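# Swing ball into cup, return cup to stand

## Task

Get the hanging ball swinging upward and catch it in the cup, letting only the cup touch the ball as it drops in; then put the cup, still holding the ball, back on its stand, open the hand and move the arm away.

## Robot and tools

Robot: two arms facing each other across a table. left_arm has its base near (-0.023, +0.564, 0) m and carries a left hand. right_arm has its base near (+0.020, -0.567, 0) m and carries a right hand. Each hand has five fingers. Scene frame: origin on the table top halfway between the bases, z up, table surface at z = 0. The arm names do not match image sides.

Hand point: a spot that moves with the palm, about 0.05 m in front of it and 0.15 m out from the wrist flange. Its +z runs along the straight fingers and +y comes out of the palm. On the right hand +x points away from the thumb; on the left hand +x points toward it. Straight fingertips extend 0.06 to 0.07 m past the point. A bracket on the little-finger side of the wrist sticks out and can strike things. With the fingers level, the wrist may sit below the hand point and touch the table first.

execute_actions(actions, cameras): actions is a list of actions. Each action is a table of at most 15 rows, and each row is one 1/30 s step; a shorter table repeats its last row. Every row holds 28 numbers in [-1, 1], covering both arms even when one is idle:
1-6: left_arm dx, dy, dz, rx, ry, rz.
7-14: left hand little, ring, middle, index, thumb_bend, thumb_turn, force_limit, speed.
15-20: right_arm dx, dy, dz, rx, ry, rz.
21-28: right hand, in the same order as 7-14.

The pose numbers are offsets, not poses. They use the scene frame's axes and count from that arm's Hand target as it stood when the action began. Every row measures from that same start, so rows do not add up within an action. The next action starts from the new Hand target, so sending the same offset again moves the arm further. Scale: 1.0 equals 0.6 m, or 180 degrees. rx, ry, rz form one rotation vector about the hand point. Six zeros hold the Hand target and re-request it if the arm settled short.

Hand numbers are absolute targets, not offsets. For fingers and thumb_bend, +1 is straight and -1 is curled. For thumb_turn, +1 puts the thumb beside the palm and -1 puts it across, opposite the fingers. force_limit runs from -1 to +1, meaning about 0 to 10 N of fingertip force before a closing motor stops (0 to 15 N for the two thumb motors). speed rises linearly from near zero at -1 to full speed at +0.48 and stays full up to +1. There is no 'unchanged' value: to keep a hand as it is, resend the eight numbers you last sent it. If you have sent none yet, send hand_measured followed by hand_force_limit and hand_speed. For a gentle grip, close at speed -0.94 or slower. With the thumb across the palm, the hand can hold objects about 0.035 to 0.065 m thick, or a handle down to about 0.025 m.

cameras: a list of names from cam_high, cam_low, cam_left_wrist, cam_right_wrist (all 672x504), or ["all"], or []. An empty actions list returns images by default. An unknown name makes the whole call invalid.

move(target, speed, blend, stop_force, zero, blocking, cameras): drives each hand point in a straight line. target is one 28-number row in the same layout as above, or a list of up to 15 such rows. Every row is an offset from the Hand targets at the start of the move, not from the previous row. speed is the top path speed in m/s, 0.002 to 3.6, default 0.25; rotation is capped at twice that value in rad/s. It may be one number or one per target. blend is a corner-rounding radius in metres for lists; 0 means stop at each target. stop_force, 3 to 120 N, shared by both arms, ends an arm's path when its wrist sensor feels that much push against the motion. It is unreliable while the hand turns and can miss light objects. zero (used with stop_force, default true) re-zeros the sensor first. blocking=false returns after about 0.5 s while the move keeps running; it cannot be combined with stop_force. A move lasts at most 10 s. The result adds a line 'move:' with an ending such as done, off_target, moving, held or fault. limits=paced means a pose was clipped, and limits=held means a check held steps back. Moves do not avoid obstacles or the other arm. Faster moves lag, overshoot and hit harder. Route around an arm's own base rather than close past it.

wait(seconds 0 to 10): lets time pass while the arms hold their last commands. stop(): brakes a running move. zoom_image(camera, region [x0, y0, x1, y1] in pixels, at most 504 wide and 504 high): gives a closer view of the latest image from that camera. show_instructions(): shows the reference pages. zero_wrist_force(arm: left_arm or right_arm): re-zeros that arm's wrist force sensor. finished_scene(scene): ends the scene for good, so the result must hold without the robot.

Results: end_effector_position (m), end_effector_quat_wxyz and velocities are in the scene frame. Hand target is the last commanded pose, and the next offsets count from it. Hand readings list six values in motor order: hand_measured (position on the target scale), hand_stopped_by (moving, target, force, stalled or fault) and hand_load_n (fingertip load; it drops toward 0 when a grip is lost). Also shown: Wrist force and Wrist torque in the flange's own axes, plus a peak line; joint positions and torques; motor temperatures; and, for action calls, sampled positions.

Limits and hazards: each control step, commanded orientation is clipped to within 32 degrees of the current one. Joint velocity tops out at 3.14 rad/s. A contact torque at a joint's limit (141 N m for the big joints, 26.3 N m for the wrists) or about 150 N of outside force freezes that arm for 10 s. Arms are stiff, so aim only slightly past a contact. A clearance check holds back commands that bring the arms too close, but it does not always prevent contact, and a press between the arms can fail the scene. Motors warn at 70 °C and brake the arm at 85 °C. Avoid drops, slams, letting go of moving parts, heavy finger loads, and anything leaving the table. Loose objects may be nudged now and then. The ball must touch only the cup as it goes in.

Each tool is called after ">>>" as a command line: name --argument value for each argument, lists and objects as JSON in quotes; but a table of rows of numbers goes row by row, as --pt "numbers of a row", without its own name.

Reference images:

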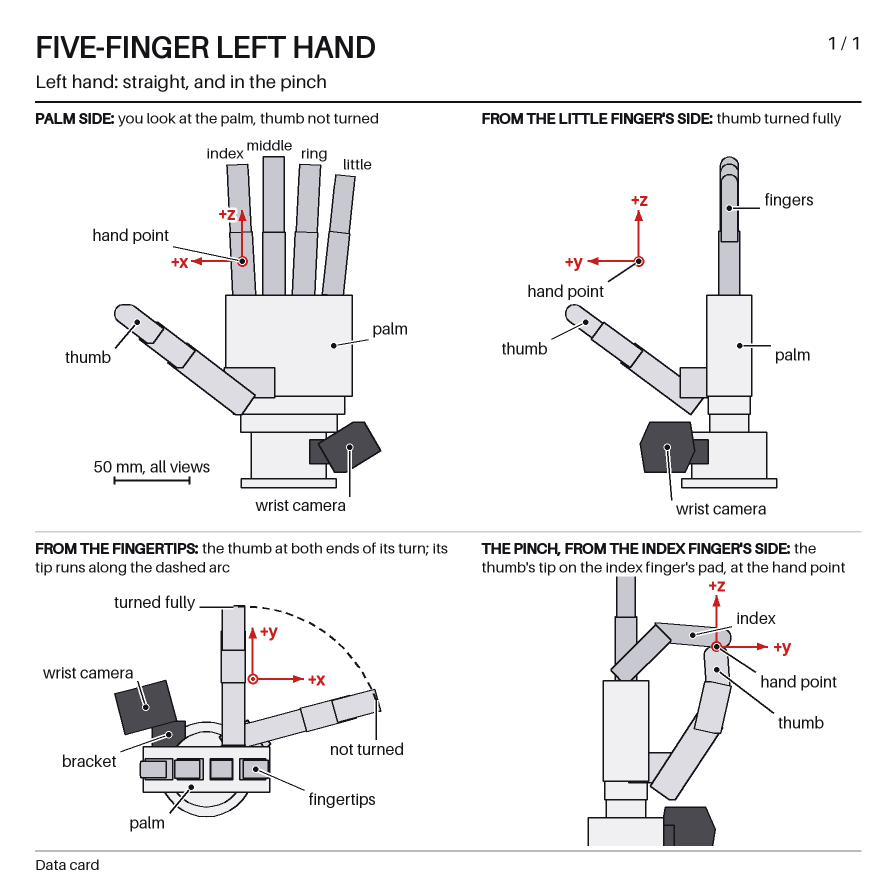

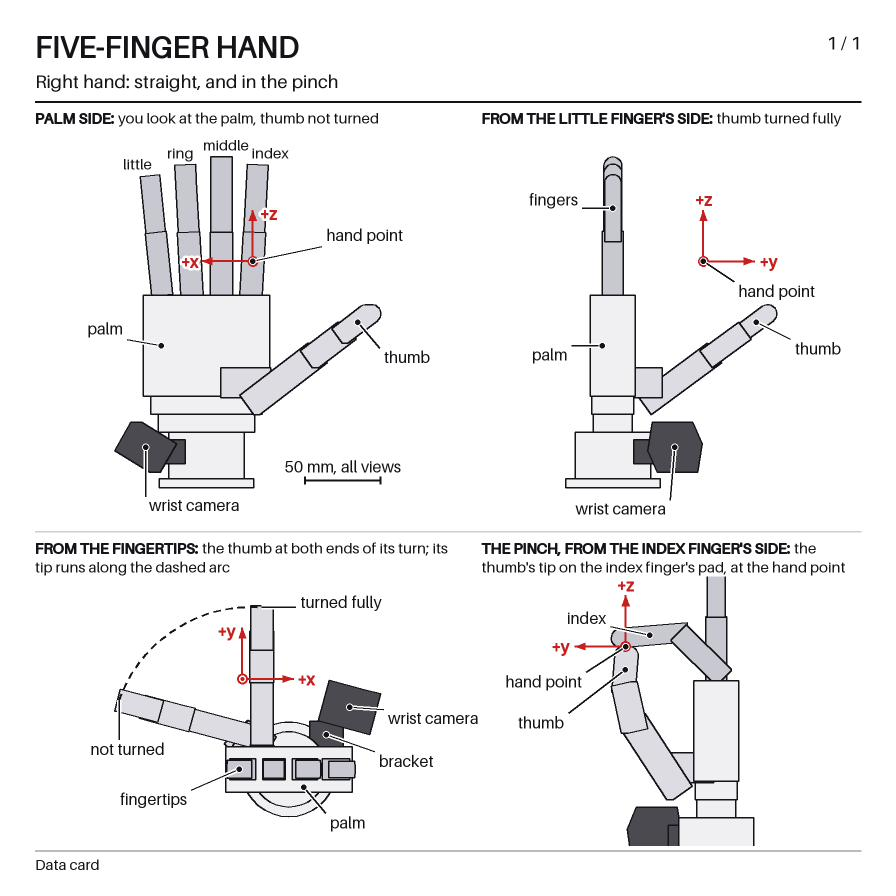

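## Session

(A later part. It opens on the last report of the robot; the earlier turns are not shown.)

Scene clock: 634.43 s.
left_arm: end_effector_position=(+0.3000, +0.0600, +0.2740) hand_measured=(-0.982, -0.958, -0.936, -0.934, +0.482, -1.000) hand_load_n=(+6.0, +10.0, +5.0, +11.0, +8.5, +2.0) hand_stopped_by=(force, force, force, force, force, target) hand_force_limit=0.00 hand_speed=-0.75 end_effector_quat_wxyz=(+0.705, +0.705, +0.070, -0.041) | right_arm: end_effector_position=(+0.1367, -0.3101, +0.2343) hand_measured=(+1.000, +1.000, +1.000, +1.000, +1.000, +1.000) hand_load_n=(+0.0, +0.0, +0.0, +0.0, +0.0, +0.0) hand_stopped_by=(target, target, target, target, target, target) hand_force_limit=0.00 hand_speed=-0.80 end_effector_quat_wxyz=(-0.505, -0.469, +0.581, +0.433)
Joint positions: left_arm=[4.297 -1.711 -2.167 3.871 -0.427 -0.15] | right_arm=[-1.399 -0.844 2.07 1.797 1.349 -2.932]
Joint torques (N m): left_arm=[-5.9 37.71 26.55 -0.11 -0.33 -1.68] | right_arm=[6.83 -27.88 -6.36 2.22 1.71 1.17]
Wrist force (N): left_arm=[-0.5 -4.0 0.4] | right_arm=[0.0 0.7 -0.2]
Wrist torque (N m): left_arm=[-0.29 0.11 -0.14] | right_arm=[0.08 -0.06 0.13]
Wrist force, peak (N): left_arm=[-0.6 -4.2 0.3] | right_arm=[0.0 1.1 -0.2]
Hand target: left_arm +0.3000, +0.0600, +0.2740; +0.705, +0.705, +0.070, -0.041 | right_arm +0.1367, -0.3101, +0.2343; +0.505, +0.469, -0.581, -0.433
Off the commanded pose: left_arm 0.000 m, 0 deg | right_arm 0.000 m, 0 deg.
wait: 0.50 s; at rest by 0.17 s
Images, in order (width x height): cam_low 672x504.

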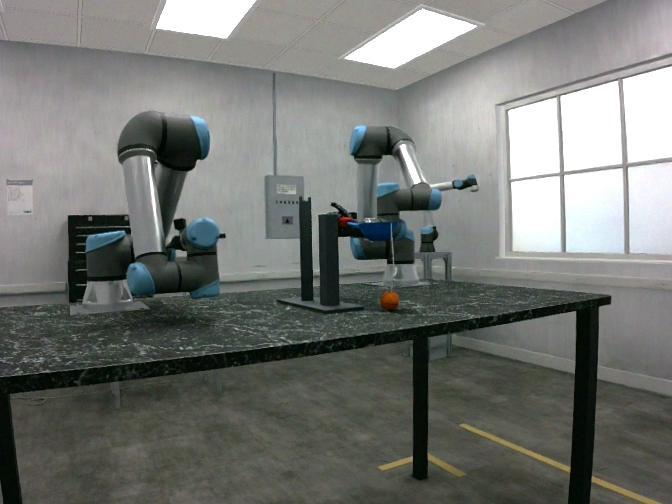

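>>> move --target '[0,0,0.5767,0,0,0,-1,-1,-1,-1,-1,-1,0,-0.75,0,0,0,0,0,0,1,1,1,1,1,1,0,-0.8]' --speed 0.12 --cameras '["cam_low"]'

>>> wait --seconds 0.25 --cameras '["cam_low"]'

>>> execute_actions --actions '[[[0,-0.00556,0,0,0,0,-1,-1,-1,-1,-1,-1,0,-0.75,0,0,0,0,0,0,1,1,1,1,1,1,0,-0.8],[0,-0.01667,0,0,0,0,-1,-1,-1,-1,-1,-1,0,-0.75,0,0,0,0,0,0,1,1,1,1,1,1,0,-0.8],[0,-0.03333,0,0,0,0,-1,-1,-1,-1,-1,-1,0,-0.75,0,0,0,0,0,0,1,1,1,1,1,1,0,-0.8],[0,-0.05556,0,0,0,0,-1,-1,-1,-1,-1,-1,0,-0.75,0,0,0,0,0,0,1,1,1,1,1,1,0,-0.8],[0,-0.07778,0,0,0,0,-1,-1,-1,-1,-1,-1,0,-0.75,0,0,0,0,0,0,1,1,1,1,1,1,0,-0.8],[0,-0.1,0,0,0,0,-1,-1,-1,-1,-1,-1,0,-0.75,0,0,0,0,0,0,1,1,1,1,1,1,0,-0.8],[0,-0.12222,0,0,0,0,-1,-1,-1,-1,-1,-1,0,-0.75,0,0,0,0,0,0,1,1,1,1,1,1,0,-0.8],[0,-0.14444,0,0,0,0,-1,-1,-1,-1,-1,-1,0,-0.75,0,0,0,0,0,0,1,1,1,1,1,1,0,-0.8],[0,-0.16667,0,0,0,0,-1,-1,-1,-1,-1,-1,0,-0.75,0,0,0,0,0,0,1,1,1,1,1,1,0,-0.8],[0,-0.18889,0,0,0,0,-1,-1,-1,-1,-1,-1,0,-0.75,0,0,0,0,0,0,1,1,1,1,1,1,0,-0.8],[0,-0.21111,0,0,0,0,-1,-1,-1,-1,-1,-1,0,-0.75,0,0,0,0,0,0,1,1,1,1,1,1,0,-0.8],[0,-0.23333,0,0,0,0,-1,-1,-1,-1,-1,-1,0,-0.75,0,0,0,0,0,0,1,1,1,1,1,1,0,-0.8],[0,-0.25556,0,0,0,0,-1,-1,-1,-1,-1,-1,0,-0.75,0,0,0,0,0,0,1,1,1,1,1,1,0,-0.8],[0,-0.26889,0,0,0,0,-1,-1,-1,-1,-1,-1,0,-0.75,0,0,0,0,0,0,1,1,1,1,1,1,0,-0.8],[0,-0.27333,0,0,0,0,-1,-1,-1,-1,-1,-1,0,-0.75,0,0,0,0,0,0,1,1,1,1,1,1,0,-0.8]],[[0,0.00444,0,0,0,0,-1,-1,-1,-1,-1,-1,0,-0.75,0,0,0,0,0,0,1,1,1,1,1,1,0,-0.8],[0,0.01778,0,0,0,0,-1,-1,-1,-1,-1,-1,0,-0.75,0,0,0,0,0,0,1,1,1,1,1,1,0,-0.8],[0,0.04,0,0,0,0,-1,-1,-1,-1,-1,-1,0,-0.75,0,0,0,0,0,0,1,1,1,1,1,1,0,-0.8],[0,0.06222,0,0,0,0,-1,-1,-1,-1,-1,-1,0,-0.75,0,0,0,0,0,0,1,1,1,1,1,1,0,-0.8],[0,0.08444,0,0,0,0,-1,-1,-1,-1,-1,-1,0,-0.75,0,0,0,0,0,0,1,1,1,1,1,1,0,-0.8],[0,0.10667,0,0,0,0,-1,-1,-1,-1,-1,-1,0,-0.75,0,0,0,0,0,0,1,1,1,1,1,1,0,-0.8],[0,0.12889,0,0,0,0,-1,-1,-1,-1,-1,-1,0,-0.75,0,0,0,0,0,0,1,1,1,1,1,1,0,-0.8],[0,0.15111,0,0,0,0,-1,-1,-1,-1,-1,-1,0,-0.75,0,0,0,0,0,0,1,1,1,1,1,1,0,-0.8],[0,0.17333,0,0,0,0,-1,-1,-1,-1,-1,-1,0,-0.75,0,0,0,0,0,0,1,1,1,1,1,1,0,-0.8],[0,0.19556,0,0,0,0,-1,-1,-1,-1,-1,-1,0,-0.75,0,0,0,0,0,0,1,1,1,1,1,1,0,-0.8],[0,0.21778,0,0,0,0,-1,-1,-1,-1,-1,-1,0,-0.75,0,0,0,0,0,0,1,1,1,1,1,1,0,-0.8],[0,0.24,0,0,0,0,-1,-1,-1,-1,-1,-1,0,-0.75,0,0,0,0,0,0,1,1,1,1,1,1,0,-0.8],[0,0.25778,0,0,0,0,-1,-1,-1,-1,-1,-1,0,-0.75,0,0,0,0,0,0,1,1,1,1,1,1,0,-0.8],[0,0.27111,0,0,0,0,-1,-1,-1,-1,-1,-1,0,-0.75,0,0,0,0,0,0,1,1,1,1,1,1,0,-0.8],[0,0.28,0,0,0,0,-1,-1,-1,-1,-1,-1,0,-0.75,0,0,0,0,0,0,1,1,1,1,1,1,0,-0.8]],[[0,0.00444,0,0,0,0,-1,-1,-1,-1,-1,-1,0,-0.75,0,0,0,0,0,0,1,1,1,1,1,1,0,-0.8]]]' --cameras '["cam_low"]'

>>> wait --seconds 0.067 --cameras '["cam_low"]'

>>> wait --seconds 0.067 --cameras '["cam_low"]'

>>> wait --seconds 0.067 --cameras '["cam_low"]'

>>> wait --seconds 0.067 --cameras '["cam_low"]'

>>> wait --seconds 0.067 --cameras '["cam_low"]'

>>> wait --seconds 0.067 --cameras '["cam_low"]'

>>> wait --seconds 0.067 --cameras '["cam_low"]'

>>> wait --seconds 0.067 --cameras '["cam_low"]'

Scene clock: 689.97 s.
left_arm: end_effector_position=(+0.3001, +0.0599, +0.6199) hand_measured=(-0.982, -0.958, -0.936, -0.934, +0.482, -1.000) hand_load_n=(+6.0, +9.5, +4.5, +11.0, +8.0, +2.0) hand_stopped_by=(force, force, force, force, force, target) hand_force_limit=0.00 hand_speed=-0.75 end_effector_quat_wxyz=(+0.705, +0.705, +0.070, -0.041) | right_arm: end_effector_position=(+0.1367, -0.3101, +0.2343) hand_measured=(+1.000, +1.000, +1.000, +1.000, +1.000, +1.000) hand_load_n=(+0.0, +0.0, +0.0, +0.0, +0.0, +0.0) hand_stopped_by=(target, target, target, target, target, target) hand_force_limit=0.00 hand_speed=-0.80 end_effector_quat_wxyz=(-0.505, -0.469, +0.581, +0.433)
Joint positions: left_arm=[4.297 -1.491 -1.446 2.93 -0.427 -0.15] | right_arm=[-1.399 -0.844 2.07 1.797 1.349 -2.932]
Joint torques (N m): left_arm=[3.14 31.16 22.36 1.77 1.01 -0.88] | right_arm=[6.63 -28.04 -6.45 2.29 1.81 1.15]
Wrist force (N): left_arm=[-0.3 -4.4 0.2] | right_arm=[-0.4 0.7 -0.1]
Wrist torque (N m): left_arm=[-0.29 0.09 -0.31] | right_arm=[0.07 0.00 0.11]
Wrist force, peak (N): left_arm=[-0.1 -6.4 0.2] | right_arm=[-0.2 1.1 -0.6]
Hand target: left_arm +0.3000, +0.0600, +0.6200; +0.705, +0.705, +0.070, -0.041 | right_arm +0.1367, -0.3101, +0.2343; +0.505, +0.469, -0.581, -0.433
Off the commanded pose: left_arm 0.000 m, 0 deg | right_arm 0.000 m, 0 deg.
move: done
Images, in order (width x height): cam_low 672x504.

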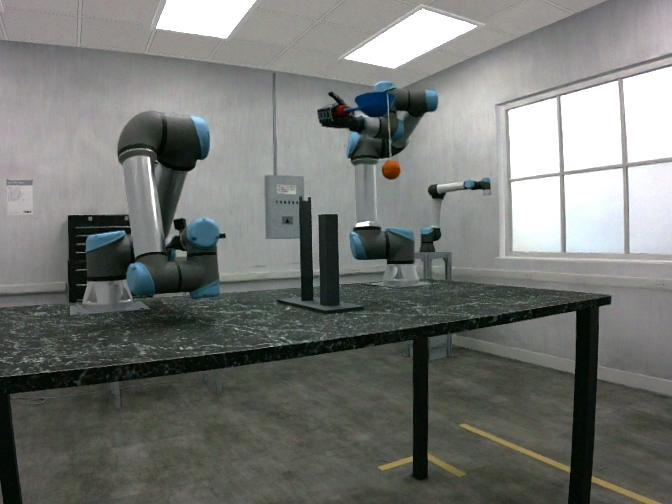

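Scene clock: 690.23 s.
left_arm: end_effector_position=(+0.3000, +0.0600, +0.6200) hand_measured=(-0.982, -0.958, -0.936, -0.934, +0.482, -1.000) hand_load_n=(+6.0, +9.5, +5.0, +11.5, +8.0, +2.0) hand_stopped_by=(force, force, force, force, force, target) hand_force_limit=0.00 hand_speed=-0.75 end_effector_quat_wxyz=(+0.705, +0.705, +0.070, -0.041) | right_arm: end_effector_position=(+0.1367, -0.3101, +0.2343) hand_measured=(+1.000, +1.000, +1.000, +1.000, +1.000, +1.000) hand_load_n=(+0.0, +0.0, +0.0, +0.0, +0.0, +0.0) hand_stopped_by=(target, target, target, target, target, target) hand_force_limit=0.00 hand_speed=-0.80 end_effector_quat_wxyz=(-0.505, -0.469, +0.581, +0.433)
Joint positions: left_arm=[4.297 -1.491 -1.446 2.93 -0.427 -0.15] | right_arm=[-1.399 -0.844 2.07 1.797 1.349 -2.932]
Joint torques (N m): left_arm=[2.79 33.26 27.23 0.25 0.96 -1.54] | right_arm=[6.69 -27.93 -5.56 2.15 1.82 1.19]
Wrist force (N): left_arm=[-0.2 -4.5 0.2] | right_arm=[0.1 0.8 -0.5]
Wrist torque (N m): left_arm=[-0.31 0.06 -0.29] | right_arm=[0.11 -0.06 0.15]
Wrist force, peak (N): left_arm=[-0.2 -4.7 0.3] | right_arm=[0.1 0.7 -0.8]
Hand target: left_arm +0.3000, +0.0600, +0.6200; +0.705, +0.705, +0.070, -0.041 | right_arm +0.1367, -0.3101, +0.2343; +0.505, +0.469, -0.581, -0.433
Off the commanded pose: left_arm 0.000 m, 0 deg | right_arm 0.000 m, 0 deg.
wait: 0.27 s; at rest by 0.17 s
Images, in order (width x height): cam_low 672x504.

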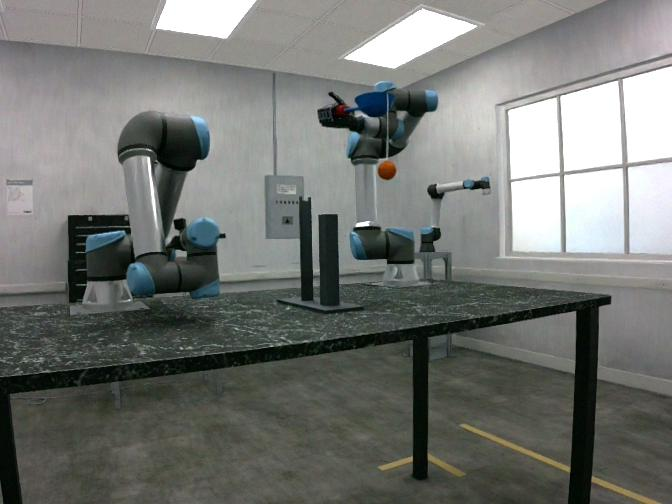

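Scene clock: 691.93 s.
left_arm: end_effector_position=(+0.3000, +0.0666, +0.6200) hand_measured=(-0.982, -0.958, -0.936, -0.934, +0.482, -1.000) hand_load_n=(+5.0, +8.5, +4.5, +11.5, +8.5, +1.5) hand_stopped_by=(force, force, force, force, force, target) hand_force_limit=0.00 hand_speed=-0.75 end_effector_quat_wxyz=(+0.705, +0.705, +0.070, -0.041) | right_arm: end_effector_position=(+0.1367, -0.3101, +0.2343) hand_measured=(+1.000, +1.000, +1.000, +1.000, +1.000, +1.000) hand_load_n=(+0.0, +0.0, +0.0, +0.0, +0.0, +0.0) hand_stopped_by=(target, target, target, target, target, target) hand_force_limit=0.00 hand_speed=-0.80 end_effector_quat_wxyz=(-0.505, -0.469, +0.581, +0.433)
Joint positions: left_arm=[4.314 -1.48 -1.456 2.928 -0.409 -0.15] | right_arm=[-1.399 -0.844 2.07 1.797 1.349 -2.932]
Joint torques (N m): left_arm=[8.11 32.77 17.22 0.13 1.32 2.35] | right_arm=[7.44 -28.04 -5.48 2.29 1.85 1.13]
Wrist force (N): left_arm=[-0.2 -4.2 0.6] | right_arm=[-0.1 0.8 -0.4]
Wrist torque (N m): left_arm=[-0.31 0.03 -0.12] | right_arm=[0.10 -0.05 0.13]
Wrist force, peak (N): left_arm=[-0.6 -4.7 7.0] | right_arm=[-0.2 1.0 -0.5]
Hand target: left_arm +0.3000, +0.0666, +0.6200; +0.705, +0.705, +0.070, -0.041 | right_arm +0.1367, -0.3101, +0.2343; +0.505, +0.469, -0.581, -0.433
Off the commanded pose: left_arm 0.000 m, 0 deg | right_arm 0.000 m, 0 deg.
Step readings (end_effector_position of left_arm | right_arm):
0: (+0.3000, +0.0600, +0.6200) | (+0.1367, -0.3101, +0.2343)
1: (+0.3000, +0.0599, +0.6200) | (+0.1367, -0.3101, +0.2343)
2: (+0.2999, +0.0587, +0.6201) | (+0.1367, -0.3101, +0.2343)
4: (+0.2995, +0.0496, +0.6199) | (+0.1367, -0.3101, +0.2343)
8: (+0.2963, +0.0012, +0.6178) | (+0.1367, -0.3101, +0.2343)
15: (+0.2965, -0.0908, +0.6171) | (+0.1367, -0.3101, +0.2343)
16: (+0.2972, -0.0992, +0.6175) | (+0.1367, -0.3101, +0.2343)
17: (+0.2982, -0.1033, +0.6182) | (+0.1367, -0.3101, +0.2343)
19: (+0.3001, -0.0961, +0.6198) | (+0.1367, -0.3101, +0.2343)
23: (+0.2998, -0.0444, +0.6208) | (+0.1367, -0.3101, +0.2343)
30: (+0.2993, +0.0462, +0.6206) | (+0.1367, -0.3101, +0.2343)
31: (+0.2993, +0.0552, +0.6205) | (+0.1367, -0.3101, +0.2343)
32: (+0.2994, +0.0633, +0.6203) | (+0.1367, -0.3101, +0.2343)
34: (+0.2998, +0.0683, +0.6201) | (+0.1367, -0.3101, +0.2343)
38: (+0.3000, +0.0667, +0.6200) | (+0.1367, -0.3101, +0.2343)
45: (+0.3000, +0.0666, +0.6200) | (+0.1367, -0.3101, +0.2343)
Images, in order (width x height): cam_low 672x504.

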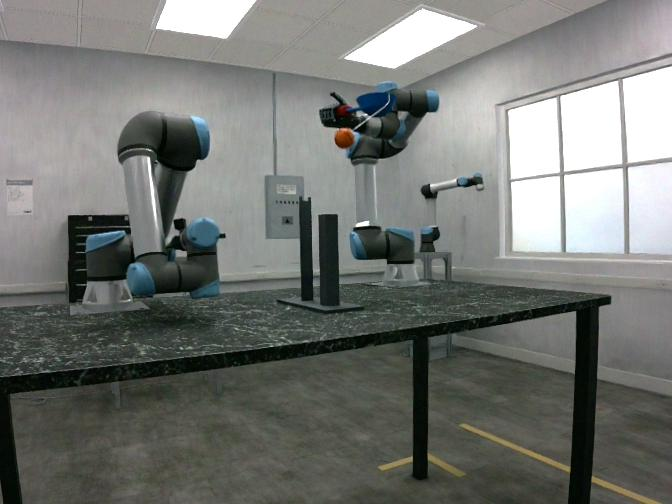

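Scene clock: 692.03 s.
left_arm: end_effector_position=(+0.3000, +0.0666, +0.6200) hand_measured=(-0.982, -0.958, -0.936, -0.934, +0.482, -1.000) hand_load_n=(+5.0, +8.5, +4.5, +11.5, +8.5, +2.0) hand_stopped_by=(force, force, force, force, force, target) hand_force_limit=0.00 hand_speed=-0.75 end_effector_quat_wxyz=(+0.705, +0.705, +0.070, -0.041) | right_arm: end_effector_position=(+0.1367, -0.3101, +0.2343) hand_measured=(+1.000, +1.000, +1.000, +1.000, +1.000, +1.000) hand_load_n=(+0.0, +0.0, +0.0, +0.0, +0.0, +0.0) hand_stopped_by=(target, target, target, target, target, target) hand_force_limit=0.00 hand_speed=-0.80 end_effector_quat_wxyz=(-0.505, -0.469, +0.581, +0.433)
Joint positions: left_arm=[4.314 -1.48 -1.456 2.928 -0.409 -0.15] | right_arm=[-1.399 -0.844 2.07 1.797 1.349 -2.932]
Joint torques (N m): left_arm=[6.32 32.48 14.04 0.02 1.33 2.44] | right_arm=[6.96 -27.63 -5.88 2.21 1.78 1.25]
Wrist force (N): left_arm=[-0.3 -4.1 0.4] | right_arm=[-0.4 0.7 -0.6]
Wrist torque (N m): left_arm=[-0.27 0.03 -0.14] | right_arm=[0.10 0.01 0.10]
Wrist force, peak (N): left_arm=[-0.1 -4.2 0.5] | right_arm=[-0.4 0.7 -0.6]
Hand target: left_arm +0.3000, +0.0666, +0.6200; +0.705, +0.705, +0.070, -0.041 | right_arm +0.1367, -0.3101, +0.2343; +0.505, +0.469, -0.581, -0.433
Off the commanded pose: left_arm 0.000 m, 0 deg | right_arm 0.000 m, 0 deg.
wait: 0.10 s; no rest
Images, in order (width x height): cam_low 672x504.

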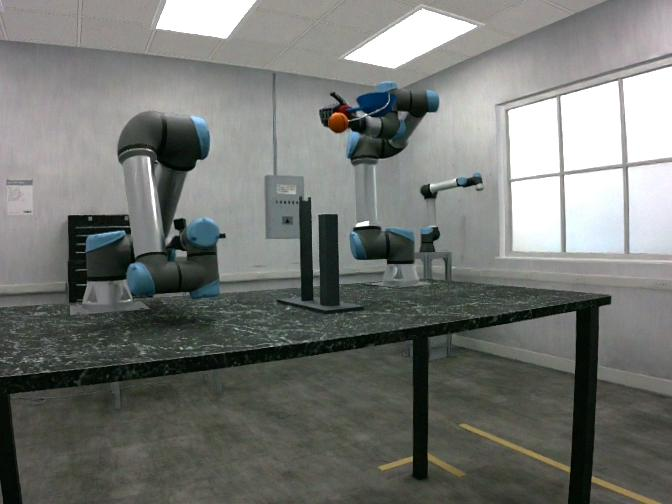

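Scene clock: 692.13 s.
left_arm: end_effector_position=(+0.3000, +0.0666, +0.6200) hand_measured=(-0.982, -0.958, -0.936, -0.934, +0.482, -1.000) hand_load_n=(+5.0, +8.5, +4.5, +11.0, +8.5, +2.0) hand_stopped_by=(force, force, force, force, force, target) hand_force_limit=0.00 hand_speed=-0.75 end_effector_quat_wxyz=(+0.705, +0.705, +0.070, -0.041) | right_arm: end_effector_position=(+0.1367, -0.3101, +0.2343) hand_measured=(+1.000, +1.000, +1.000, +1.000, +1.000, +1.000) hand_load_n=(+0.0, +0.0, +0.0, +0.0, +0.0, +0.0) hand_stopped_by=(target, target, target, target, target, target) hand_force_limit=0.00 hand_speed=-0.80 end_effector_quat_wxyz=(-0.505, -0.469, +0.581, +0.433)
Joint positions: left_arm=[4.314 -1.48 -1.456 2.928 -0.409 -0.15] | right_arm=[-1.399 -0.844 2.07 1.797 1.349 -2.932]
Joint torques (N m): left_arm=[7.54 31.79 15.73 0.15 1.33 2.64] | right_arm=[6.55 -27.79 -6.05 2.19 1.83 1.24]
Wrist force (N): left_arm=[-0.2 -4.7 0.5] | right_arm=[0.0 0.5 -0.3]
Wrist torque (N m): left_arm=[-0.32 0.02 -0.24] | right_arm=[0.05 -0.06 0.13]
Wrist force, peak (N): left_arm=[-0.2 -4.7 0.5] | right_arm=[0.0 0.8 -0.4]
Hand target: left_arm +0.3000, +0.0666, +0.6200; +0.705, +0.705, +0.070, -0.041 | right_arm +0.1367, -0.3101, +0.2343; +0.505, +0.469, -0.581, -0.433
Off the commanded pose: left_arm 0.000 m, 0 deg | right_arm 0.000 m, 0 deg.
wait: 0.10 s; no rest
Images, in order (width x height): cam_low 672x504.

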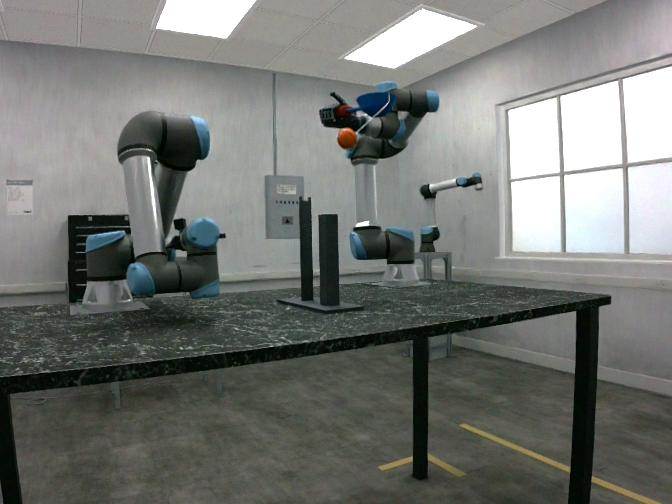

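Scene clock: 692.23 s.
left_arm: end_effector_position=(+0.3000, +0.0666, +0.6200) hand_measured=(-0.982, -0.958, -0.936, -0.934, +0.482, -1.000) hand_load_n=(+5.0, +8.5, +4.5, +11.5, +8.0, +2.0) hand_stopped_by=(force, force, force, force, force, target) hand_force_limit=0.00 hand_speed=-0.75 end_effector_quat_wxyz=(+0.705, +0.705, +0.070, -0.041) | right_arm: end_effector_position=(+0.1367, -0.3101, +0.2343) hand_measured=(+1.000, +1.000, +1.000, +1.000, +1.000, +1.000) hand_load_n=(+0.0, +0.0, +0.0, +0.0, +0.0, +0.0) hand_stopped_by=(target, target, target, target, target, target) hand_force_limit=0.00 hand_speed=-0.80 end_effector_quat_wxyz=(-0.505, -0.469, +0.581, +0.433)
Joint positions: left_arm=[4.314 -1.48 -1.456 2.928 -0.409 -0.15] | right_arm=[-1.399 -0.844 2.07 1.797 1.349 -2.932]
Joint torques (N m): left_arm=[7.29 31.34 14.9 0.16 1.2 2.79] | right_arm=[6.55 -28.02 -5.97 2.33 1.84 1.1]
Wrist force (N): left_arm=[0.1 -4.9 0.1] | right_arm=[-0.2 0.7 -0.2]
Wrist torque (N m): left_arm=[-0.33 0.11 -0.24] | right_arm=[0.07 -0.04 0.12]
Wrist force, peak (N): left_arm=[-0.2 -4.9 0.4] | right_arm=[0.1 1.0 -0.5]
Hand target: left_arm +0.3000, +0.0666, +0.6200; +0.705, +0.705, +0.070, -0.041 | right_arm +0.1367, -0.3101, +0.2343; +0.505, +0.469, -0.581, -0.433
Off the commanded pose: left_arm 0.000 m, 0 deg | right_arm 0.000 m, 0 deg.
wait: 0.10 s; no rest
Images, in order (width x height): cam_low 672x504.

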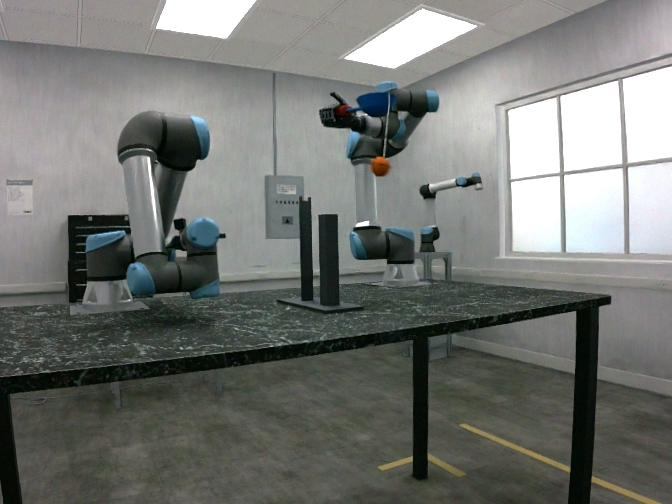

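Scene clock: 692.33 s.
left_arm: end_effector_position=(+0.3000, +0.0666, +0.6200) hand_measured=(-0.982, -0.958, -0.936, -0.934, +0.482, -1.000) hand_load_n=(+5.0, +8.5, +4.5, +11.5, +8.5, +2.0) hand_stopped_by=(force, force, force, force, force, target) hand_force_limit=0.00 hand_speed=-0.75 end_effector_quat_wxyz=(+0.705, +0.705, +0.070, -0.041) | right_arm: end_effector_position=(+0.1367, -0.3101, +0.2343) hand_measured=(+1.000, +1.000, +1.000, +1.000, +1.000, +1.000) hand_load_n=(-0.5, +0.0, +0.0, +0.0, +0.0, +0.0) hand_stopped_by=(target, target, target, target, target, target) hand_force_limit=0.00 hand_speed=-0.80 end_effector_quat_wxyz=(-0.505, -0.469, +0.581, +0.433)
Joint positions: left_arm=[4.314 -1.48 -1.456 2.928 -0.409 -0.15] | right_arm=[-1.399 -0.844 2.07 1.797 1.349 -2.932]
Joint torques (N m): left_arm=[8.69 32.45 14.23 0.24 1.24 2.46] | right_arm=[6.77 -27.79 -5.35 2.28 1.75 1.17]
Wrist force (N): left_arm=[-0.1 -4.2 -0.2] | right_arm=[-0.1 0.8 -0.6]
Wrist torque (N m): left_arm=[-0.26 0.12 -0.15] | right_arm=[0.12 -0.04 0.13]
Wrist force, peak (N): left_arm=[-0.1 -4.8 0.1] | right_arm=[-0.1 0.8 -0.6]
Hand target: left_arm +0.3000, +0.0666, +0.6200; +0.705, +0.705, +0.070, -0.041 | right_arm +0.1367, -0.3101, +0.2343; +0.505, +0.469, -0.581, -0.433
Off the commanded pose: left_arm 0.000 m, 0 deg | right_arm 0.000 m, 0 deg.
wait: 0.10 s; no rest
Images, in order (width x height): cam_low 672x504.

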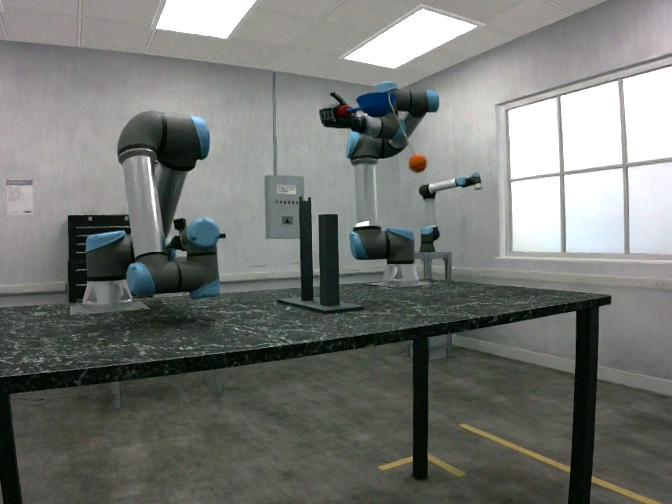

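Scene clock: 692.43 s.
left_arm: end_effector_position=(+0.3000, +0.0666, +0.6200) hand_measured=(-0.982, -0.958, -0.936, -0.934, +0.482, -1.000) hand_load_n=(+5.0, +8.5, +4.5, +11.5, +8.5, +2.5) hand_stopped_by=(force, force, force, force, force, target) hand_force_limit=0.00 hand_speed=-0.75 end_effector_quat_wxyz=(+0.705, +0.705, +0.070, -0.041) | right_arm: end_effector_position=(+0.1367, -0.3101, +0.2343) hand_measured=(+1.000, +1.000, +1.000, +1.000, +1.000, +1.000) hand_load_n=(+0.0, +0.0, +0.0, +0.0, +0.0, +0.0) hand_stopped_by=(target, target, target, target, target, target) hand_force_limit=0.00 hand_speed=-0.80 end_effector_quat_wxyz=(-0.505, -0.469, +0.581, +0.433)
Joint positions: left_arm=[4.314 -1.48 -1.456 2.928 -0.409 -0.15] | right_arm=[-1.399 -0.844 2.07 1.797 1.349 -2.932]
Joint torques (N m): left_arm=[6.86 31.48 13.54 0.19 1.34 2.65] | right_arm=[6.72 -27.79 -6.11 2.34 1.72 1.17]
Wrist force (N): left_arm=[-0.4 -3.9 0.5] | right_arm=[0.0 0.9 -0.2]
Wrist torque (N m): left_arm=[-0.27 0.13 -0.13] | right_arm=[0.10 -0.05 0.13]
Wrist force, peak (N): left_arm=[-0.3 -4.1 -0.1] | right_arm=[-0.1 0.9 -0.6]
Hand target: left_arm +0.3000, +0.0666, +0.6200; +0.705, +0.705, +0.070, -0.041 | right_arm +0.1367, -0.3101, +0.2343; +0.505, +0.469, -0.581, -0.433
Off the commanded pose: left_arm 0.000 m, 0 deg | right_arm 0.000 m, 0 deg.
wait: 0.10 s; no rest
Images, in order (width x height): cam_low 672x504.

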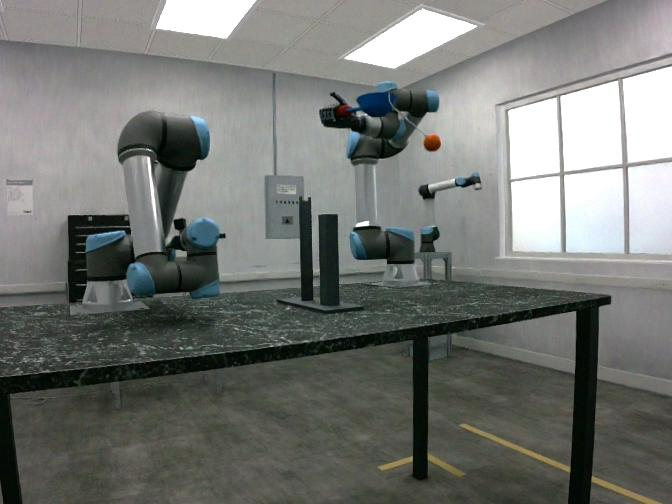

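Scene clock: 692.53 s.
left_arm: end_effector_position=(+0.3000, +0.0666, +0.6200) hand_measured=(-0.982, -0.958, -0.936, -0.934, +0.482, -1.000) hand_load_n=(+5.0, +8.5, +4.0, +11.0, +8.5, +2.0) hand_stopped_by=(force, force, force, force, force, target) hand_force_limit=0.00 hand_speed=-0.75 end_effector_quat_wxyz=(+0.705, +0.705, +0.070, -0.041) | right_arm: end_effector_position=(+0.1367, -0.3101, +0.2343) hand_measured=(+1.000, +1.000, +1.000, +1.000, +1.000, +1.000) hand_load_n=(+0.0, +0.0, +0.0, +0.0, +0.0, +0.0) hand_stopped_by=(target, target, target, target, target, target) hand_force_limit=0.00 hand_speed=-0.80 end_effector_quat_wxyz=(-0.505, -0.469, +0.581, +0.433)
Joint positions: left_arm=[4.314 -1.48 -1.456 2.928 -0.409 -0.15] | right_arm=[-1.399 -0.844 2.07 1.797 1.349 -2.932]
Joint torques (N m): left_arm=[7.4 31.56 13.63 0.53 1.13 2.31] | right_arm=[7.24 -28.35 -6.73 2.34 1.76 1.14]
Wrist force (N): left_arm=[-0.4 -4.2 -0.2] | right_arm=[-0.1 0.9 -0.6]
Wrist torque (N m): left_arm=[-0.25 0.17 -0.19] | right_arm=[0.13 -0.03 0.13]
Wrist force, peak (N): left_arm=[-0.3 -4.4 -0.1] | right_arm=[-0.1 0.9 -0.6]
Hand target: left_arm +0.3000, +0.0666, +0.6200; +0.705, +0.705, +0.070, -0.041 | right_arm +0.1367, -0.3101, +0.2343; +0.505, +0.469, -0.581, -0.433
Off the commanded pose: left_arm 0.000 m, 0 deg | right_arm 0.000 m, 0 deg.
wait: 0.10 s; no rest
Images, in order (width x height): cam_low 672x504.

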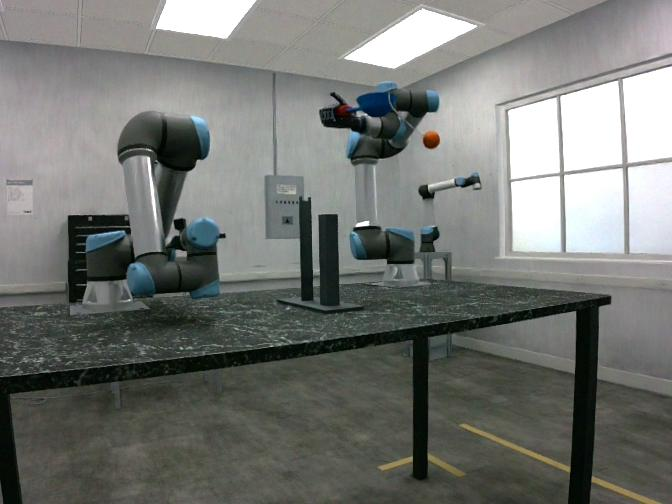

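Scene clock: 692.63 s.
left_arm: end_effector_position=(+0.3000, +0.0666, +0.6200) hand_measured=(-0.982, -0.958, -0.936, -0.934, +0.482, -1.000) hand_load_n=(+5.0, +8.5, +4.5, +11.0, +8.0, +2.0) hand_stopped_by=(force, force, force, force, force, target) hand_force_limit=0.00 hand_speed=-0.75 end_effector_quat_wxyz=(+0.705, +0.705, +0.070, -0.041) | right_arm: end_effector_position=(+0.1367, -0.3101, +0.2343) hand_measured=(+1.000, +1.000, +1.000, +1.000, +1.000, +1.000) hand_load_n=(+0.0, +0.0, +0.0, +0.0, +0.0, +0.0) hand_stopped_by=(target, target, target, target, target, target) hand_force_limit=0.00 hand_speed=-0.80 end_effector_quat_wxyz=(-0.505, -0.469, +0.581, +0.433)
Joint positions: left_arm=[4.314 -1.48 -1.456 2.928 -0.409 -0.15] | right_arm=[-1.399 -0.844 2.07 1.797 1.349 -2.932]
Joint torques (N m): left_arm=[6.6 32.51 14.95 0.64 1.13 2.25] | right_arm=[7.5 -27.39 -6.06 2.3 1.84 1.12]
Wrist force (N): left_arm=[-0.3 -4.9 0.2] | right_arm=[-0.2 0.6 -0.3]
Wrist torque (N m): left_arm=[-0.32 0.11 -0.29] | right_arm=[0.08 -0.03 0.12]
Wrist force, peak (N): left_arm=[-0.3 -4.9 0.2] | right_arm=[-0.3 0.7 -0.4]
Hand target: left_arm +0.3000, +0.0666, +0.6200; +0.705, +0.705, +0.070, -0.041 | right_arm +0.1367, -0.3101, +0.2343; +0.505, +0.469, -0.581, -0.433
Off the commanded pose: left_arm 0.000 m, 0 deg | right_arm 0.000 m, 0 deg.
wait: 0.10 s; no rest
Images, in order (width x height): cam_low 672x504.

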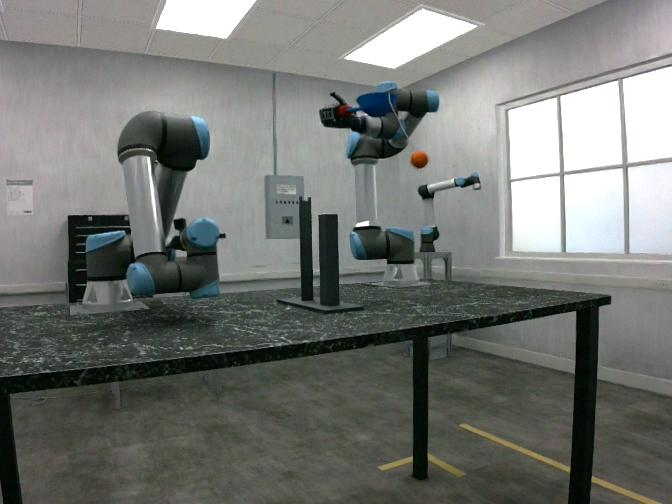

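Scene clock: 692.73 s.
left_arm: end_effector_position=(+0.3000, +0.0666, +0.6200) hand_measured=(-0.982, -0.958, -0.936, -0.934, +0.482, -1.000) hand_load_n=(+5.0, +8.5, +4.5, +11.5, +8.5, +2.0) hand_stopped_by=(force, force, force, force, force, target) hand_force_limit=0.00 hand_speed=-0.75 end_effector_quat_wxyz=(+0.705, +0.705, +0.070, -0.041) | right_arm: end_effector_position=(+0.1367, -0.3101, +0.2343) hand_measured=(+1.000, +1.000, +1.000, +1.000, +1.000, +1.000) hand_load_n=(-0.5, +0.0, +0.0, +0.0, +0.0, +0.0) hand_stopped_by=(target, target, target, target, target, target) hand_force_limit=0.00 hand_speed=-0.80 end_effector_quat_wxyz=(-0.505, -0.469, +0.581, +0.433)
Joint positions: left_arm=[4.314 -1.48 -1.456 2.928 -0.409 -0.15] | right_arm=[-1.399 -0.844 2.07 1.797 1.349 -2.932]
Joint torques (N m): left_arm=[7.26 32.28 13.61 0.86 1.23 2.23] | right_arm=[7.01 -27.22 -5.97 2.34 1.83 1.25]
Wrist force (N): left_arm=[-0.1 -4.6 0.5] | right_arm=[0.1 0.5 -0.5]
Wrist torque (N m): left_arm=[-0.32 -0.02 -0.22] | right_arm=[0.07 -0.07 0.13]
Wrist force, peak (N): left_arm=[-0.1 -5.2 0.2] | right_arm=[0.0 0.8 -0.5]
Hand target: left_arm +0.3000, +0.0666, +0.6200; +0.705, +0.705, +0.070, -0.041 | right_arm +0.1367, -0.3101, +0.2343; +0.505, +0.469, -0.581, -0.433
Off the commanded pose: left_arm 0.000 m, 0 deg | right_arm 0.000 m, 0 deg.
wait: 0.10 s; no rest
Images, in order (width x height): cam_low 672x504.

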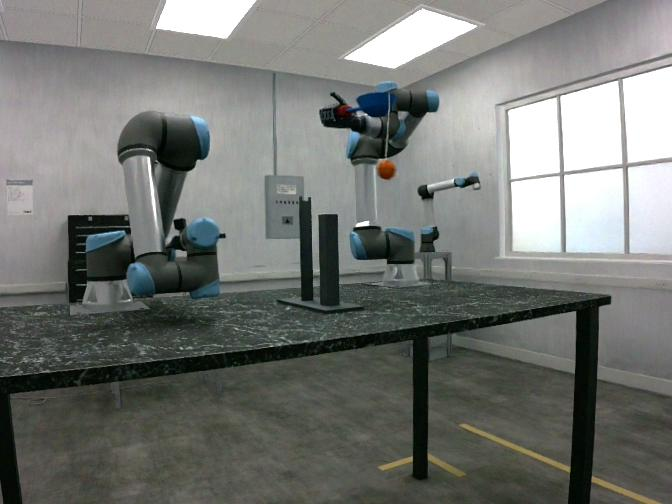

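>>> move --pt "0 -0.011 -0.55 0 0 0 -1 -1 -1 -1 -1 -1 0 -0.75 0 0 0 0 0 0 1 1 1 1 1 1 0 -0.8" --pt "0 -0.011 -0.575 0 0 0 -1 -1 -1 -1 -1 -1 0 -0.75 0 0 0 0 0 0 1 1 1 1 1 1 0 -0.8" --speed '[0.2,0.03]'

>>> wait --seconds 2 --cameras '["cam_high","cam_low"]'

>>> move --target '[0,0,0.0167,0,0,0,-1,-1,-1,-1,-1,-1,0,-0.75,0,0,0,0,0,0,1,1,1,1,1,1,0,-0.8]' --speed 0.002 --cameras '["cam_high","cam_low"]'

>>> wait --seconds 0.25 --cameras '["cam_high","cam_low"]'

>>> wait --seconds 0.25 --cameras '["cam_high","cam_low"]'

Scene clock: 746.33 s.
left_arm: end_effector_position=(+0.3000, +0.0601, +0.2748) hand_measured=(-0.982, -0.958, -0.936, -0.934, +0.482, -1.000) hand_load_n=(+5.0, +8.5, +4.5, +11.5, +8.0, +2.0) hand_stopped_by=(force, force, force, force, force, target) hand_force_limit=0.00 hand_speed=-0.75 end_effector_quat_wxyz=(+0.705, +0.705, +0.070, -0.041) | right_arm: end_effector_position=(+0.1367, -0.3101, +0.2343) hand_measured=(+1.000, +1.000, +1.000, +1.000, +1.000, +1.000) hand_load_n=(+0.0, +0.0, +0.0, +0.0, +0.0, +0.5) hand_stopped_by=(target, target, target, target, target, target) hand_force_limit=0.00 hand_speed=-0.80 end_effector_quat_wxyz=(-0.505, -0.469, +0.581, +0.433)
Joint positions: left_arm=[4.297 -1.71 -2.166 3.868 -0.426 -0.15] | right_arm=[-1.399 -0.844 2.07 1.797 1.349 -2.932]
Joint torques (N m): left_arm=[5.07 37.98 23.35 0.03 0.64 -1.51] | right_arm=[7.17 -28.58 -4.19 2.76 1.79 1.11]
Wrist force (N): left_arm=[-0.7 -4.3 0.2] | right_arm=[-0.2 0.5 -0.5]
Wrist torque (N m): left_arm=[-0.30 0.19 -0.24] | right_arm=[0.06 -0.02 0.11]
Wrist force, peak (N): left_arm=[0.0 -7.7 0.3] | right_arm=[-0.1 1.2 -0.7]
Hand target: left_arm +0.3000, +0.0600, +0.2750; +0.705, +0.705, +0.070, -0.041 | right_arm +0.1367, -0.3101, +0.2343; +0.505, +0.469, -0.581, -0.433
Off the commanded pose: left_arm 0.000 m, 0 deg | right_arm 0.000 m, 0 deg.
move: done

Scene clock: 748.33 s.
left_arm: end_effector_position=(+0.3000, +0.0600, +0.2750) hand_measured=(-0.982, -0.958, -0.936, -0.934, +0.482, -1.000) hand_load_n=(+5.0, +8.5, +4.5, +11.5, +8.5, +2.0) hand_stopped_by=(force, force, force, force, force, target) hand_force_limit=0.00 hand_speed=-0.75 end_effector_quat_wxyz=(+0.705, +0.705, +0.070, -0.041) | right_arm: end_effector_position=(+0.1367, -0.3101, +0.2343) hand_measured=(+1.000, +1.000, +1.000, +1.000, +1.000, +1.000) hand_load_n=(+0.0, +0.0, +0.0, +0.0, +0.0, +0.0) hand_stopped_by=(target, target, target, target, target, target) hand_force_limit=0.00 hand_speed=-0.80 end_effector_quat_wxyz=(-0.505, -0.469, +0.581, +0.433)
Joint positions: left_arm=[4.297 -1.709 -2.166 3.868 -0.427 -0.15] | right_arm=[-1.399 -0.844 2.07 1.797 1.349 -2.932]
Joint torques (N m): left_arm=[1.84 34.49 22.96 2.21 -0.89 0.65] | right_arm=[6.9 -28.53 -4.16 2.65 1.78 1.12]
Wrist force (N): left_arm=[-0.5 -4.0 0.3] | right_arm=[0.1 0.8 -0.4]
Wrist torque (N m): left_arm=[-0.29 0.10 -0.15] | right_arm=[0.11 -0.07 0.14]
Wrist force, peak (N): left_arm=[-0.4 -4.9 0.2] | right_arm=[-0.2 0.8 -0.8]
Hand target: left_arm +0.3000, +0.0600, +0.2750; +0.705, +0.705, +0.070, -0.041 | right_arm +0.1367, -0.3101, +0.2343; +0.505, +0.469, -0.581, -0.433
Off the commanded pose: left_arm 0.000 m, 0 deg | right_arm 0.000 m, 0 deg.
wait: 2.00 s; at rest by 0.17 s
Images, in order (width x height): cam_high 672x504, cam_low 672x504.

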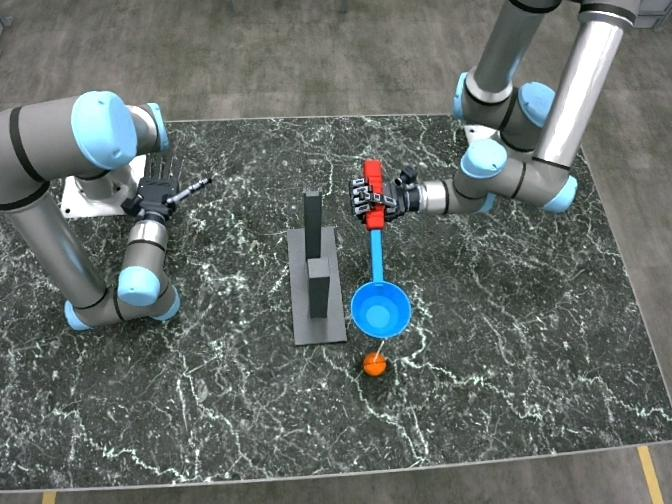

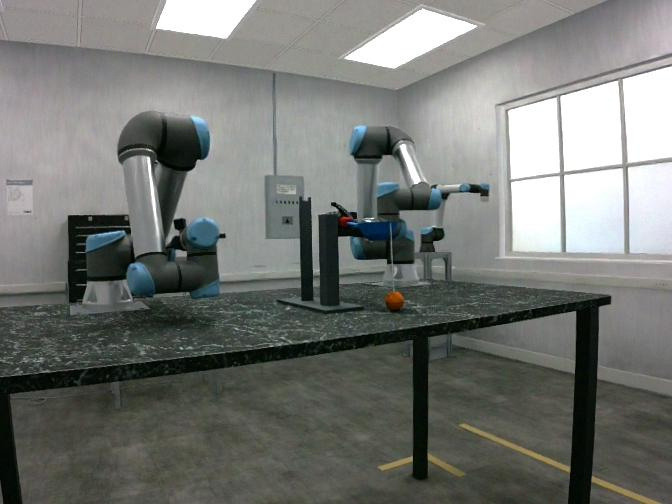

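Scene clock: 753.57 s.
left_arm: end_effector_position=(+0.3000, +0.0600, +0.2851) hand_measured=(-0.982, -0.958, -0.936, -0.934, +0.482, -1.000) hand_load_n=(+5.0, +8.5, +4.5, +11.5, +8.0, +2.0) hand_stopped_by=(force, force, force, force, force, target) hand_force_limit=0.00 hand_speed=-0.75 end_effector_quat_wxyz=(+0.705, +0.705, +0.070, -0.041) | right_arm: end_effector_position=(+0.1367, -0.3101, +0.2343) hand_measured=(+1.000, +1.000, +1.000, +1.000, +1.000, +1.000) hand_load_n=(+0.0, +0.0, +0.0, +0.0, +0.0, +0.0) hand_stopped_by=(target, target, target, target, target, target) hand_force_limit=0.00 hand_speed=-0.80 end_effector_quat_wxyz=(-0.505, -0.469, +0.581, +0.433)
Joint positions: left_arm=[4.297 -1.691 -2.154 3.837 -0.427 -0.15] | right_arm=[-1.399 -0.844 2.07 1.797 1.349 -2.932]
Joint torques (N m): left_arm=[-6.2 34.26 25.61 0.44 -0.73 2.35] | right_arm=[7.58 -29.14 -4.68 2.87 1.8 1.32]
Wrist force (N): left_arm=[-0.6 -4.5 0.4] | right_arm=[-0.2 0.6 -0.5]
Wrist torque (N m): left_arm=[-0.33 0.13 -0.24] | right_arm=[0.07 -0.03 0.12]
Wrist force, peak (N): left_arm=[-0.5 -4.8 0.6] | right_arm=[0.0 1.1 -0.4]
Hand target: left_arm +0.3000, +0.0600, +0.2850; +0.705, +0.705, +0.070, -0.041 | right_arm +0.1367, -0.3101, +0.2343; +0.505, +0.469, -0.581, -0.433
Off the commanded pose: left_arm 0.000 m, 0 deg | right_arm 0.000 m, 0 deg.
move: done
Images, in order (width x height): cam_high 672x504, cam_low 672x504.

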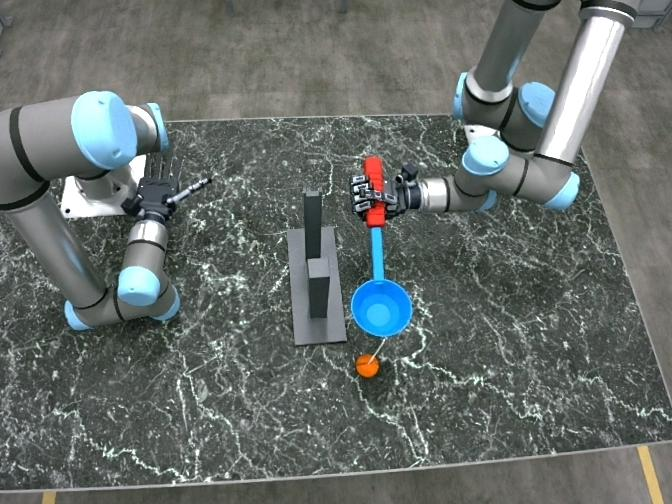

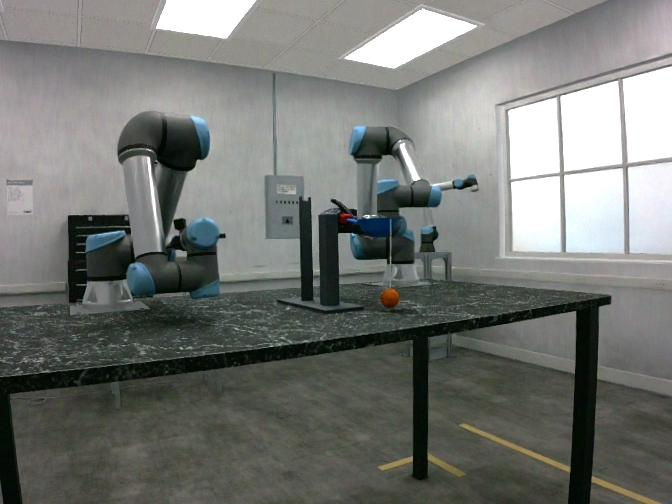

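Scene clock: 753.83 s.
left_arm: end_effector_position=(+0.3000, +0.0600, +0.2851) hand_measured=(-0.982, -0.958, -0.936, -0.934, +0.482, -1.000) hand_load_n=(+4.5, +8.5, +5.0, +11.5, +8.0, +2.0) hand_stopped_by=(force, force, force, force, force, target) hand_force_limit=0.00 hand_speed=-0.75 end_effector_quat_wxyz=(+0.705, +0.705, +0.070, -0.041) | right_arm: end_effector_position=(+0.1367, -0.3101, +0.2343) hand_measured=(+1.000, +1.000, +1.000, +1.000, +1.000, +1.000) hand_load_n=(+0.0, +0.0, +0.0, +0.0, +0.0, +0.0) hand_stopped_by=(target, target, target, target, target, target) hand_force_limit=0.00 hand_speed=-0.80 end_effector_quat_wxyz=(-0.505, -0.469, +0.581, +0.433)
Joint positions: left_arm=[4.297 -1.691 -2.154 3.837 -0.427 -0.15] | right_arm=[-1.399 -0.844 2.07 1.797 1.349 -2.932]
Joint torques (N m): left_arm=[-5.17 32.15 24.59 1.54 -0.48 2.51] | right_arm=[7.39 -28.3 -4.49 2.77 1.81 1.24]
Wrist force (N): left_arm=[-0.4 -4.4 0.3] | right_arm=[-0.3 0.6 -0.2]
Wrist torque (N m): left_arm=[-0.30 0.11 -0.24] | right_arm=[0.06 -0.03 0.12]
Wrist force, peak (N): left_arm=[-0.5 -4.8 0.2] | right_arm=[0.2 0.8 -0.6]
Hand target: left_arm +0.3000, +0.0600, +0.2850; +0.705, +0.705, +0.070, -0.041 | right_arm +0.1367, -0.3101, +0.2343; +0.505, +0.469, -0.581, -0.433
Off the commanded pose: left_arm 0.000 m, 0 deg | right_arm 0.000 m, 0 deg.
wait: 0.27 s; at rest by 0.17 s
Images, in order (width x height): cam_high 672x504, cam_low 672x504.

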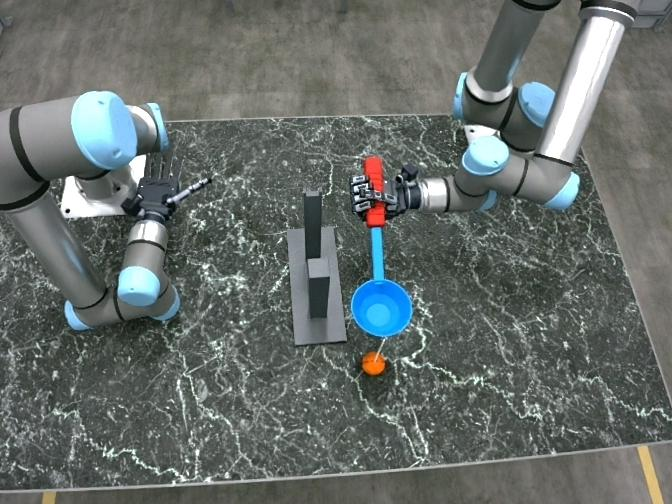

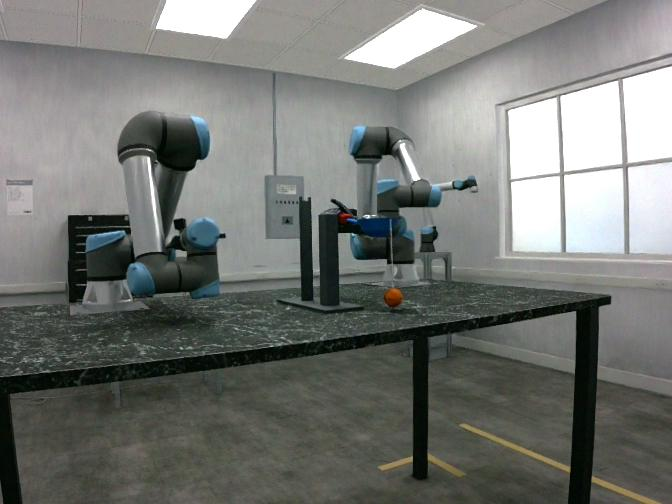

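Scene clock: 754.10 s.
left_arm: end_effector_position=(+0.3000, +0.0600, +0.2851) hand_measured=(-0.982, -0.958, -0.936, -0.934, +0.482, -1.000) hand_load_n=(+5.0, +8.5, +4.5, +11.5, +8.5, +2.0) hand_stopped_by=(force, force, force, force, force, target) hand_force_limit=0.00 hand_speed=-0.75 end_effector_quat_wxyz=(+0.705, +0.705, +0.070, -0.041) | right_arm: end_effector_position=(+0.1367, -0.3101, +0.2343) hand_measured=(+1.000, +1.000, +1.000, +1.000, +1.000, +1.000) hand_load_n=(+0.0, +0.0, +0.0, +0.0, +0.0, +0.0) hand_stopped_by=(target, target, target, target, target, target) hand_force_limit=0.00 hand_speed=-0.80 end_effector_quat_wxyz=(-0.505, -0.469, +0.581, +0.433)
Joint positions: left_arm=[4.297 -1.691 -2.154 3.837 -0.427 -0.15] | right_arm=[-1.399 -0.844 2.07 1.797 1.349 -2.932]
Joint torques (N m): left_arm=[-8.02 29.41 24.02 2.3 -0.78 2.39] | right_arm=[7.69 -28.37 -4.25 2.67 1.76 1.14]
Wrist force (N): left_arm=[-0.6 -4.7 0.4] | right_arm=[-0.1 0.7 -0.5]
Wrist torque (N m): left_arm=[-0.35 0.14 -0.24] | right_arm=[0.10 -0.04 0.13]
Wrist force, peak (N): left_arm=[-0.6 -4.7 0.4] | right_arm=[-0.1 0.9 -0.5]
Hand target: left_arm +0.3000, +0.0600, +0.2850; +0.705, +0.705, +0.070, -0.041 | right_arm +0.1367, -0.3101, +0.2343; +0.505, +0.469, -0.581, -0.433
Off the commanded pose: left_arm 0.000 m, 0 deg | right_arm 0.000 m, 0 deg.
wait: 0.27 s; at rest by 0.17 s
Images, in order (width x height): cam_high 672x504, cam_low 672x504.

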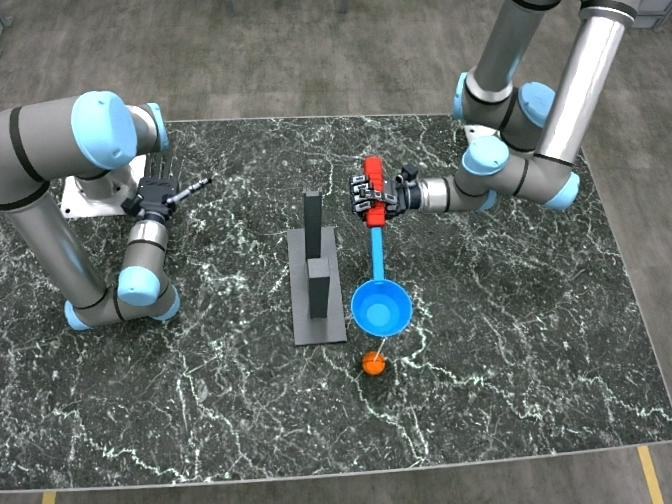

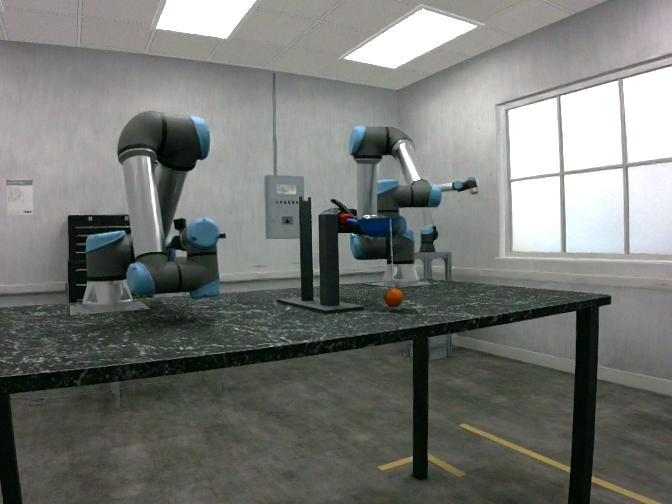

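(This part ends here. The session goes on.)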